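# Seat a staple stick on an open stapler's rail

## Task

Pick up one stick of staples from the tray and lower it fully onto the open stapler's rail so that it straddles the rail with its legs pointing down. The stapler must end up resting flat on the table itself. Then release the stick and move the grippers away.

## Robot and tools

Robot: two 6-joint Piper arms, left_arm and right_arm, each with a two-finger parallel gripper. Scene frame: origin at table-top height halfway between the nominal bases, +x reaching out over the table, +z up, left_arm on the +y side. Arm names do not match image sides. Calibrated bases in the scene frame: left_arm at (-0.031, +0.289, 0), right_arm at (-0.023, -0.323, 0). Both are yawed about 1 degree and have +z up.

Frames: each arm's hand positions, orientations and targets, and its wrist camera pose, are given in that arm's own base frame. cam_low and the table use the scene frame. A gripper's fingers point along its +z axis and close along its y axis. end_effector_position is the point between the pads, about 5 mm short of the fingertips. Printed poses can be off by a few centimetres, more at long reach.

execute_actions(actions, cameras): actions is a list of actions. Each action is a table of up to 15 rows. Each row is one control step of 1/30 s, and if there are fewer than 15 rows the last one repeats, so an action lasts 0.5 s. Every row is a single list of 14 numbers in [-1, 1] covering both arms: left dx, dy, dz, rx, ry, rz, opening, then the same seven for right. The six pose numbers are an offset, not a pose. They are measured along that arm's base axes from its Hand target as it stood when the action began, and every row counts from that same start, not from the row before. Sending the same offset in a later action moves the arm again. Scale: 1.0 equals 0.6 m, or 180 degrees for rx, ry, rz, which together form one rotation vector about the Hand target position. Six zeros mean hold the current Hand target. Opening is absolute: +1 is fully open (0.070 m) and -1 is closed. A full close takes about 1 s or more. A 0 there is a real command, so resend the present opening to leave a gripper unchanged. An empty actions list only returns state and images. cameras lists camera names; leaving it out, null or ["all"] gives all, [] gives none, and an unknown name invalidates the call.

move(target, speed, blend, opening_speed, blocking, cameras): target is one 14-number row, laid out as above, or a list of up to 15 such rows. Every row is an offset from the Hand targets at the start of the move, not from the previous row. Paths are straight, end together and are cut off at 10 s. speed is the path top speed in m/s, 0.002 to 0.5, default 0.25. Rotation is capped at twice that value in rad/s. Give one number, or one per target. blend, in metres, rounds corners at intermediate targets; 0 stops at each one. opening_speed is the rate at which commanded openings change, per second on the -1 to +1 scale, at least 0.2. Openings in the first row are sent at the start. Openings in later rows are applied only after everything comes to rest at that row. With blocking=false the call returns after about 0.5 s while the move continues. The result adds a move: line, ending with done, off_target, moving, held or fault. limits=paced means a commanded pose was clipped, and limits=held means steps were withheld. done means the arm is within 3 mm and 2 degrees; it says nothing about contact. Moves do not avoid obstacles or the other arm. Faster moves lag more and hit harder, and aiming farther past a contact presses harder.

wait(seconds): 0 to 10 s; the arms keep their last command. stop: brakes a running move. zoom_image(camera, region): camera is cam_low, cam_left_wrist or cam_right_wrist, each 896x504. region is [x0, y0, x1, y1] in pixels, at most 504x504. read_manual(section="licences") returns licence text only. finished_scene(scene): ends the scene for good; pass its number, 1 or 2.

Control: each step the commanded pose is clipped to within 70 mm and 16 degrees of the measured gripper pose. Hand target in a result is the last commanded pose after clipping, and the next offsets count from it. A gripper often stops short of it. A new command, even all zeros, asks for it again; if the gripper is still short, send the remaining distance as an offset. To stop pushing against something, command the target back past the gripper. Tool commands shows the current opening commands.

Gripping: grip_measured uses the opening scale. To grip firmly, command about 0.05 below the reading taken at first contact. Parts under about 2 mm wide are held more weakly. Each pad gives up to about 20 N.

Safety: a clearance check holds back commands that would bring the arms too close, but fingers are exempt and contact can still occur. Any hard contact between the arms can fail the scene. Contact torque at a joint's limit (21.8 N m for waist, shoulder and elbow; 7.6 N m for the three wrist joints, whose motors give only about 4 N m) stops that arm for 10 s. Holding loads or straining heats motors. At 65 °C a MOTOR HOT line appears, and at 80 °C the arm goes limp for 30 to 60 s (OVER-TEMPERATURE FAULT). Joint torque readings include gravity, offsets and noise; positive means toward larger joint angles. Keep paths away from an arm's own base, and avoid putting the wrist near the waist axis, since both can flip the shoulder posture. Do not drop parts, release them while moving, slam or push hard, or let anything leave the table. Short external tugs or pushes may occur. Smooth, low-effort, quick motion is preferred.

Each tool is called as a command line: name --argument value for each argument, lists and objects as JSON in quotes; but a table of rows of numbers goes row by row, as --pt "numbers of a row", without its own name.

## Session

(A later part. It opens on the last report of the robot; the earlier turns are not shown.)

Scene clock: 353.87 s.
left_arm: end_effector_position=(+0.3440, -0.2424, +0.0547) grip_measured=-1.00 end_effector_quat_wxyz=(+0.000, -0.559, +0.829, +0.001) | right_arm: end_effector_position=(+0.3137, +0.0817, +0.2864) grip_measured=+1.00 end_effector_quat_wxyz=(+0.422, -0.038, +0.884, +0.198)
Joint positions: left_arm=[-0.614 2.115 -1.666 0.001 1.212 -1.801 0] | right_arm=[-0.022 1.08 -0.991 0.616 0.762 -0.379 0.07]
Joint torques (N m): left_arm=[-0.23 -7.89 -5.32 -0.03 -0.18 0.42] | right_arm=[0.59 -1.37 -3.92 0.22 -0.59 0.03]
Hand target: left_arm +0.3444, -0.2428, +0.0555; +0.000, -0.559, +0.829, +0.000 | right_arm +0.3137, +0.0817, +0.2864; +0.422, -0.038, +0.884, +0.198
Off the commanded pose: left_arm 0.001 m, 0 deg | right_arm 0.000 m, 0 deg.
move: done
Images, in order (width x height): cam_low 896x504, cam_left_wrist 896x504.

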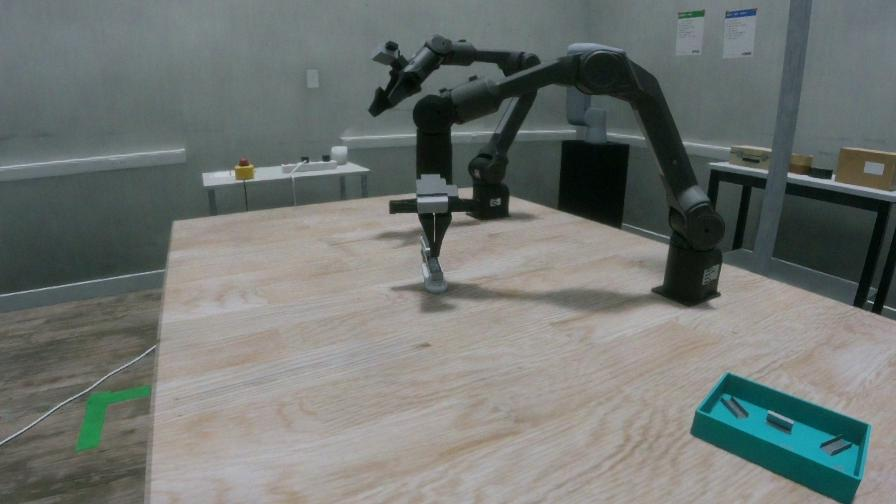

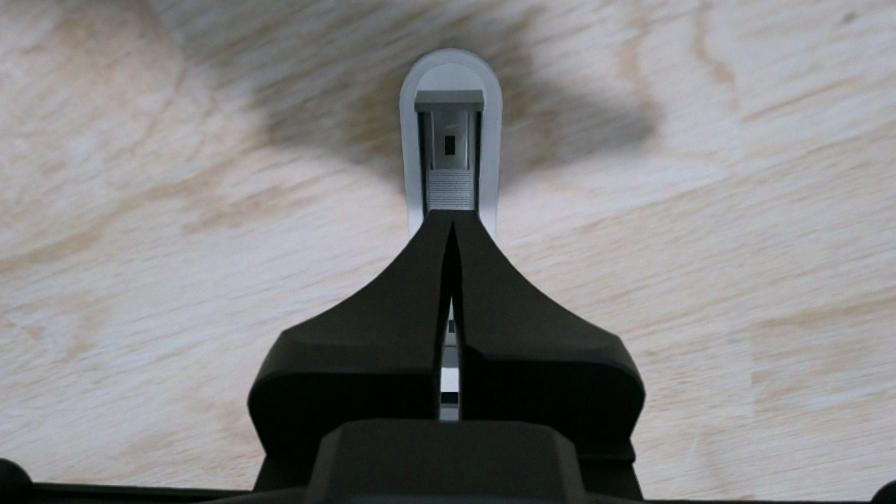

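move --target '[0,0.0003,-0.0425,0,0,0,-1, 0,0,0,0,0,0,1]' --cameras '[]' --speed 0.04

move --pt "0 0 0.015 0 0 0 -1 0 0 0 0 0 0 1" --pt "-0.0212 -0.0525 0.015 0 0 0 -1 0 0 0 0 0 0 1" --pt "-0.0212 -0.0525 0.0 0 0 0 -1 0 0 0 0 0 0 1" --cameras '["cam_left_wrist"]' --speed 0.04

zoom_image --camera "cam_left_wrist" --region '[390, 60, 510, 220]'

Scene clock: 372.80 s.
left_arm: end_effector_position=(+0.3447, -0.2429, +0.0314) grip_measured=-1.00 end_effector_quat_wxyz=(+0.001, -0.559, +0.829, -0.001) | right_arm: end_effector_position=(+0.3137, +0.0817, +0.2864) grip_measured=+1.00 end_effector_quat_wxyz=(+0.422, -0.038, +0.884, +0.198)
Joint positions: left_arm=[-0.614 2.14 -1.614 0.001 1.129 -1.801 0] | right_arm=[-0.022 1.08 -0.991 0.616 0.762 -0.379 0.07]
Joint torques (N m): left_arm=[0.8 -3.74 -2.13 -0.04 -0.7 0.38] | right_arm=[0.59 -1.55 -3.96 0.23 -0.56 -0.01]
Hand target: left_arm +0.3444, -0.2426, +0.0300; +0.000, -0.559, +0.829, +0.000 | right_arm +0.3137, +0.0817, +0.2864; +0.422, -0.038, +0.884, +0.198
Off the commanded pose: left_arm 0.002 m, 0 deg | right_arm 0.000 m, 0 deg.
move: done
No camera images: "cameras" was empty.

Scene clock: 374.37 s.
left_arm: end_effector_position=(+0.3317, -0.2746, +0.0309) grip_measured=-1.00 end_effector_quat_wxyz=(+0.001, -0.559, +0.829, -0.001) | right_arm: end_effector_position=(+0.3137, +0.0817, +0.2864) grip_measured=+1.00 end_effector_quat_wxyz=(+0.422, -0.038, +0.884, +0.198)
Joint positions: left_arm=[-0.692 2.173 -1.671 0.001 1.153 -1.878 0] | right_arm=[-0.022 1.08 -0.991 0.616 0.762 -0.379 0.07]
Joint torques (N m): left_arm=[1.01 -5.09 -2.82 0.13 -0.41 0.48] | right_arm=[0.68 -1.46 -3.83 0.22 -0.57 0.03]
Hand target: left_arm +0.3316, -0.2741, +0.0300; +0.000, -0.559, +0.829, +0.000 | right_arm +0.3137, +0.0817, +0.2864; +0.422, -0.038, +0.884, +0.198
Off the commanded pose: left_arm 0.001 m, 0 deg | right_arm 0.000 m, 0 deg.
move: done
Images, in order (width x height): cam_left_wrist 896x504.

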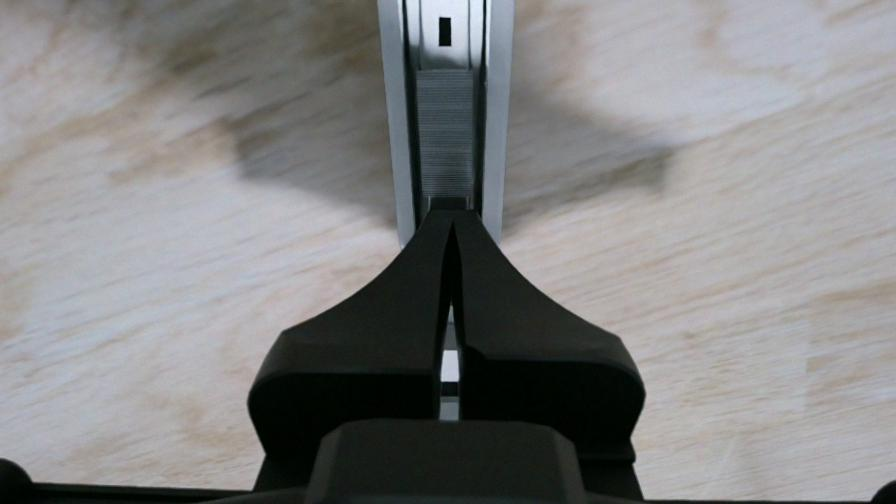

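Scaled by 3.150.

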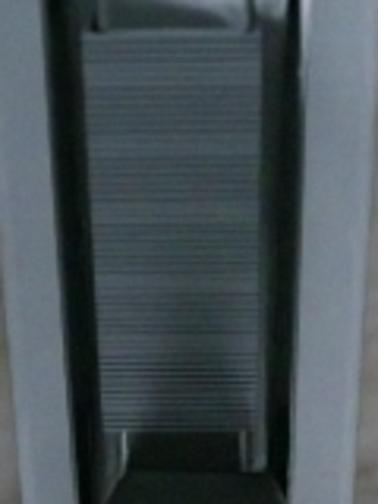

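move --pt "0 0 0.06 0 0 0 -1 0 0 0 0 0 0 1" --pt "-0.02 0.06 0.17 0 0 0 -0.8 0 0 0 0 0 0 1" --speed '[0.1,0.2]' --blend '[0.015,0]'

zoom_image --camera "cam_low" --region '[390, 190, 480, 310]'

zoom_image --camera "cam_left_wrist" --region '[350, 60, 550, 260]'

Scene clock: 387.03 s.
left_arm: end_effector_position=(+0.3197, -0.2378, +0.1318) grip_measured=-0.80 end_effector_quat_wxyz=(+0.024, -0.558, +0.827, -0.067) | right_arm: end_effector_position=(+0.3137, +0.0817, +0.2864) grip_measured=+1.00 end_effector_quat_wxyz=(+0.422, -0.038, +0.884, +0.198)
Joint positions: left_arm=[-0.64 1.859 -1.56 0.001 1.216 -1.827 0.007] | right_arm=[-0.022 1.08 -0.991 0.616 0.762 -0.379 0.07]
Joint torques (N m): left_arm=[-0.77 -4.78 -5.74 0.13 -0.05 0.17] | right_arm=[0.55 -1.38 -3.91 0.2 -0.57 0.03]
Hand target: left_arm +0.3196, -0.2381, +0.1320; +0.000, -0.559, +0.829, +0.000 | right_arm +0.3137, +0.0817, +0.2864; +0.422, -0.038, +0.884, +0.198
Off the commanded pose: left_arm 0.000 m, 8 deg | right_arm 0.000 m, 0 deg.
joint sent to its limit (left arm) — joint 5 (wrist pitch), upper limit. The joint targets are off in orientation, not in position.
move: off_target (left_arm); target 2's new opening was sent with left_arm's hand 0.000 m and 8 deg from that target

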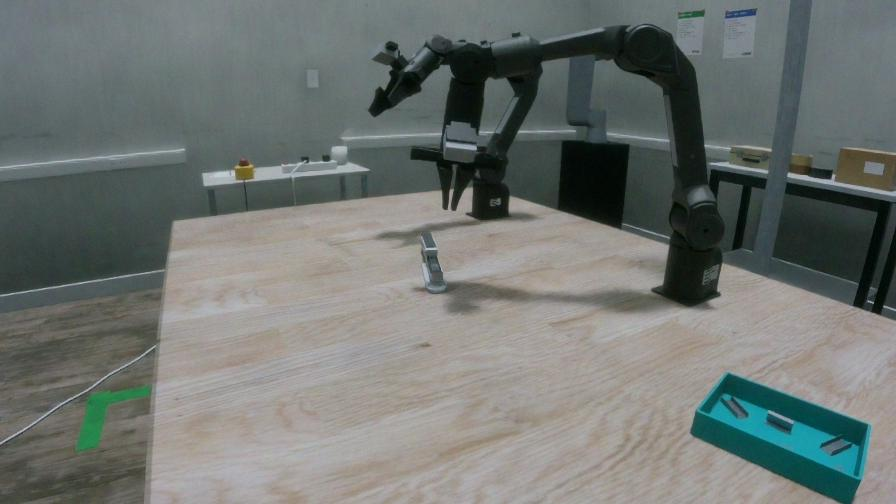

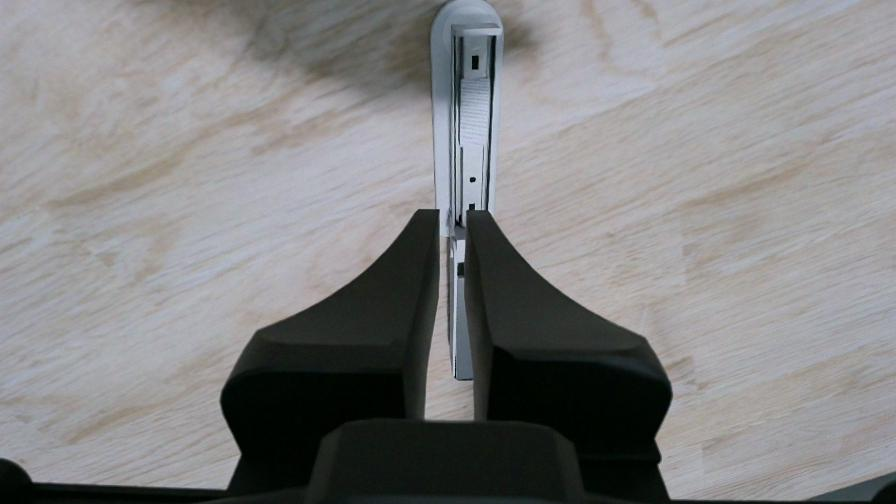

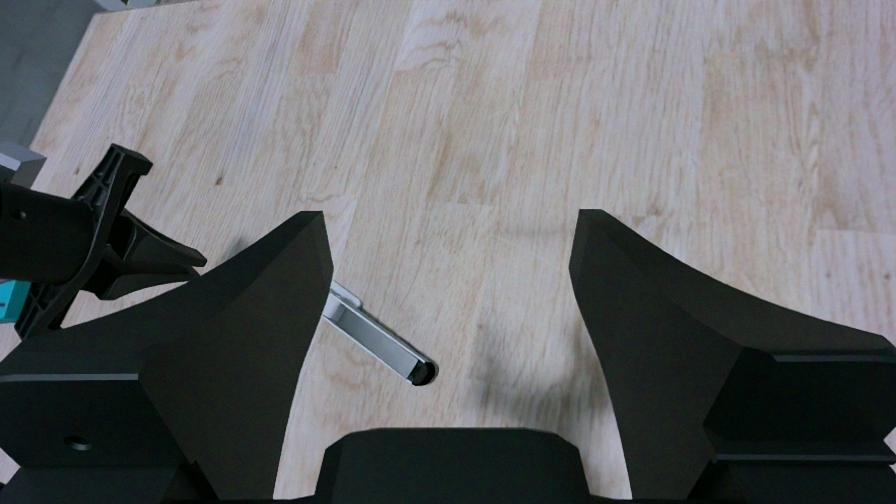

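Scaled by 4.200.

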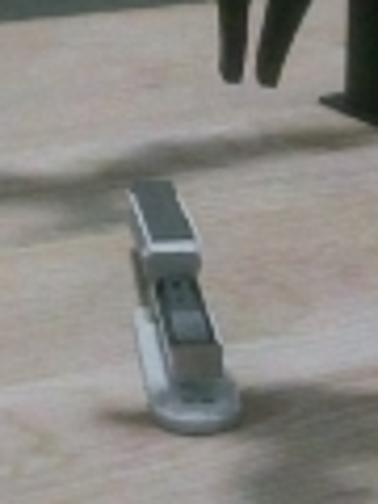

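Scaled by 2.520.

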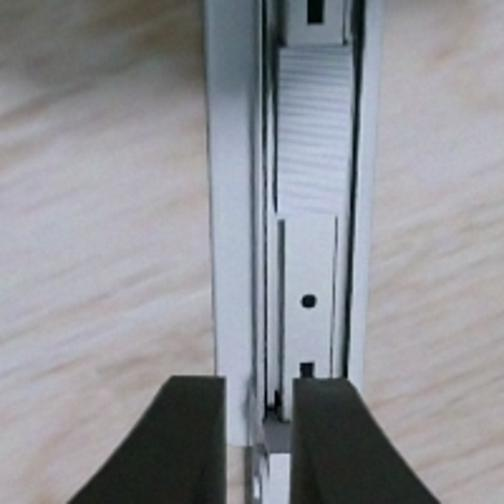

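finished_scene --scene 2

The scene is finished: the task was done.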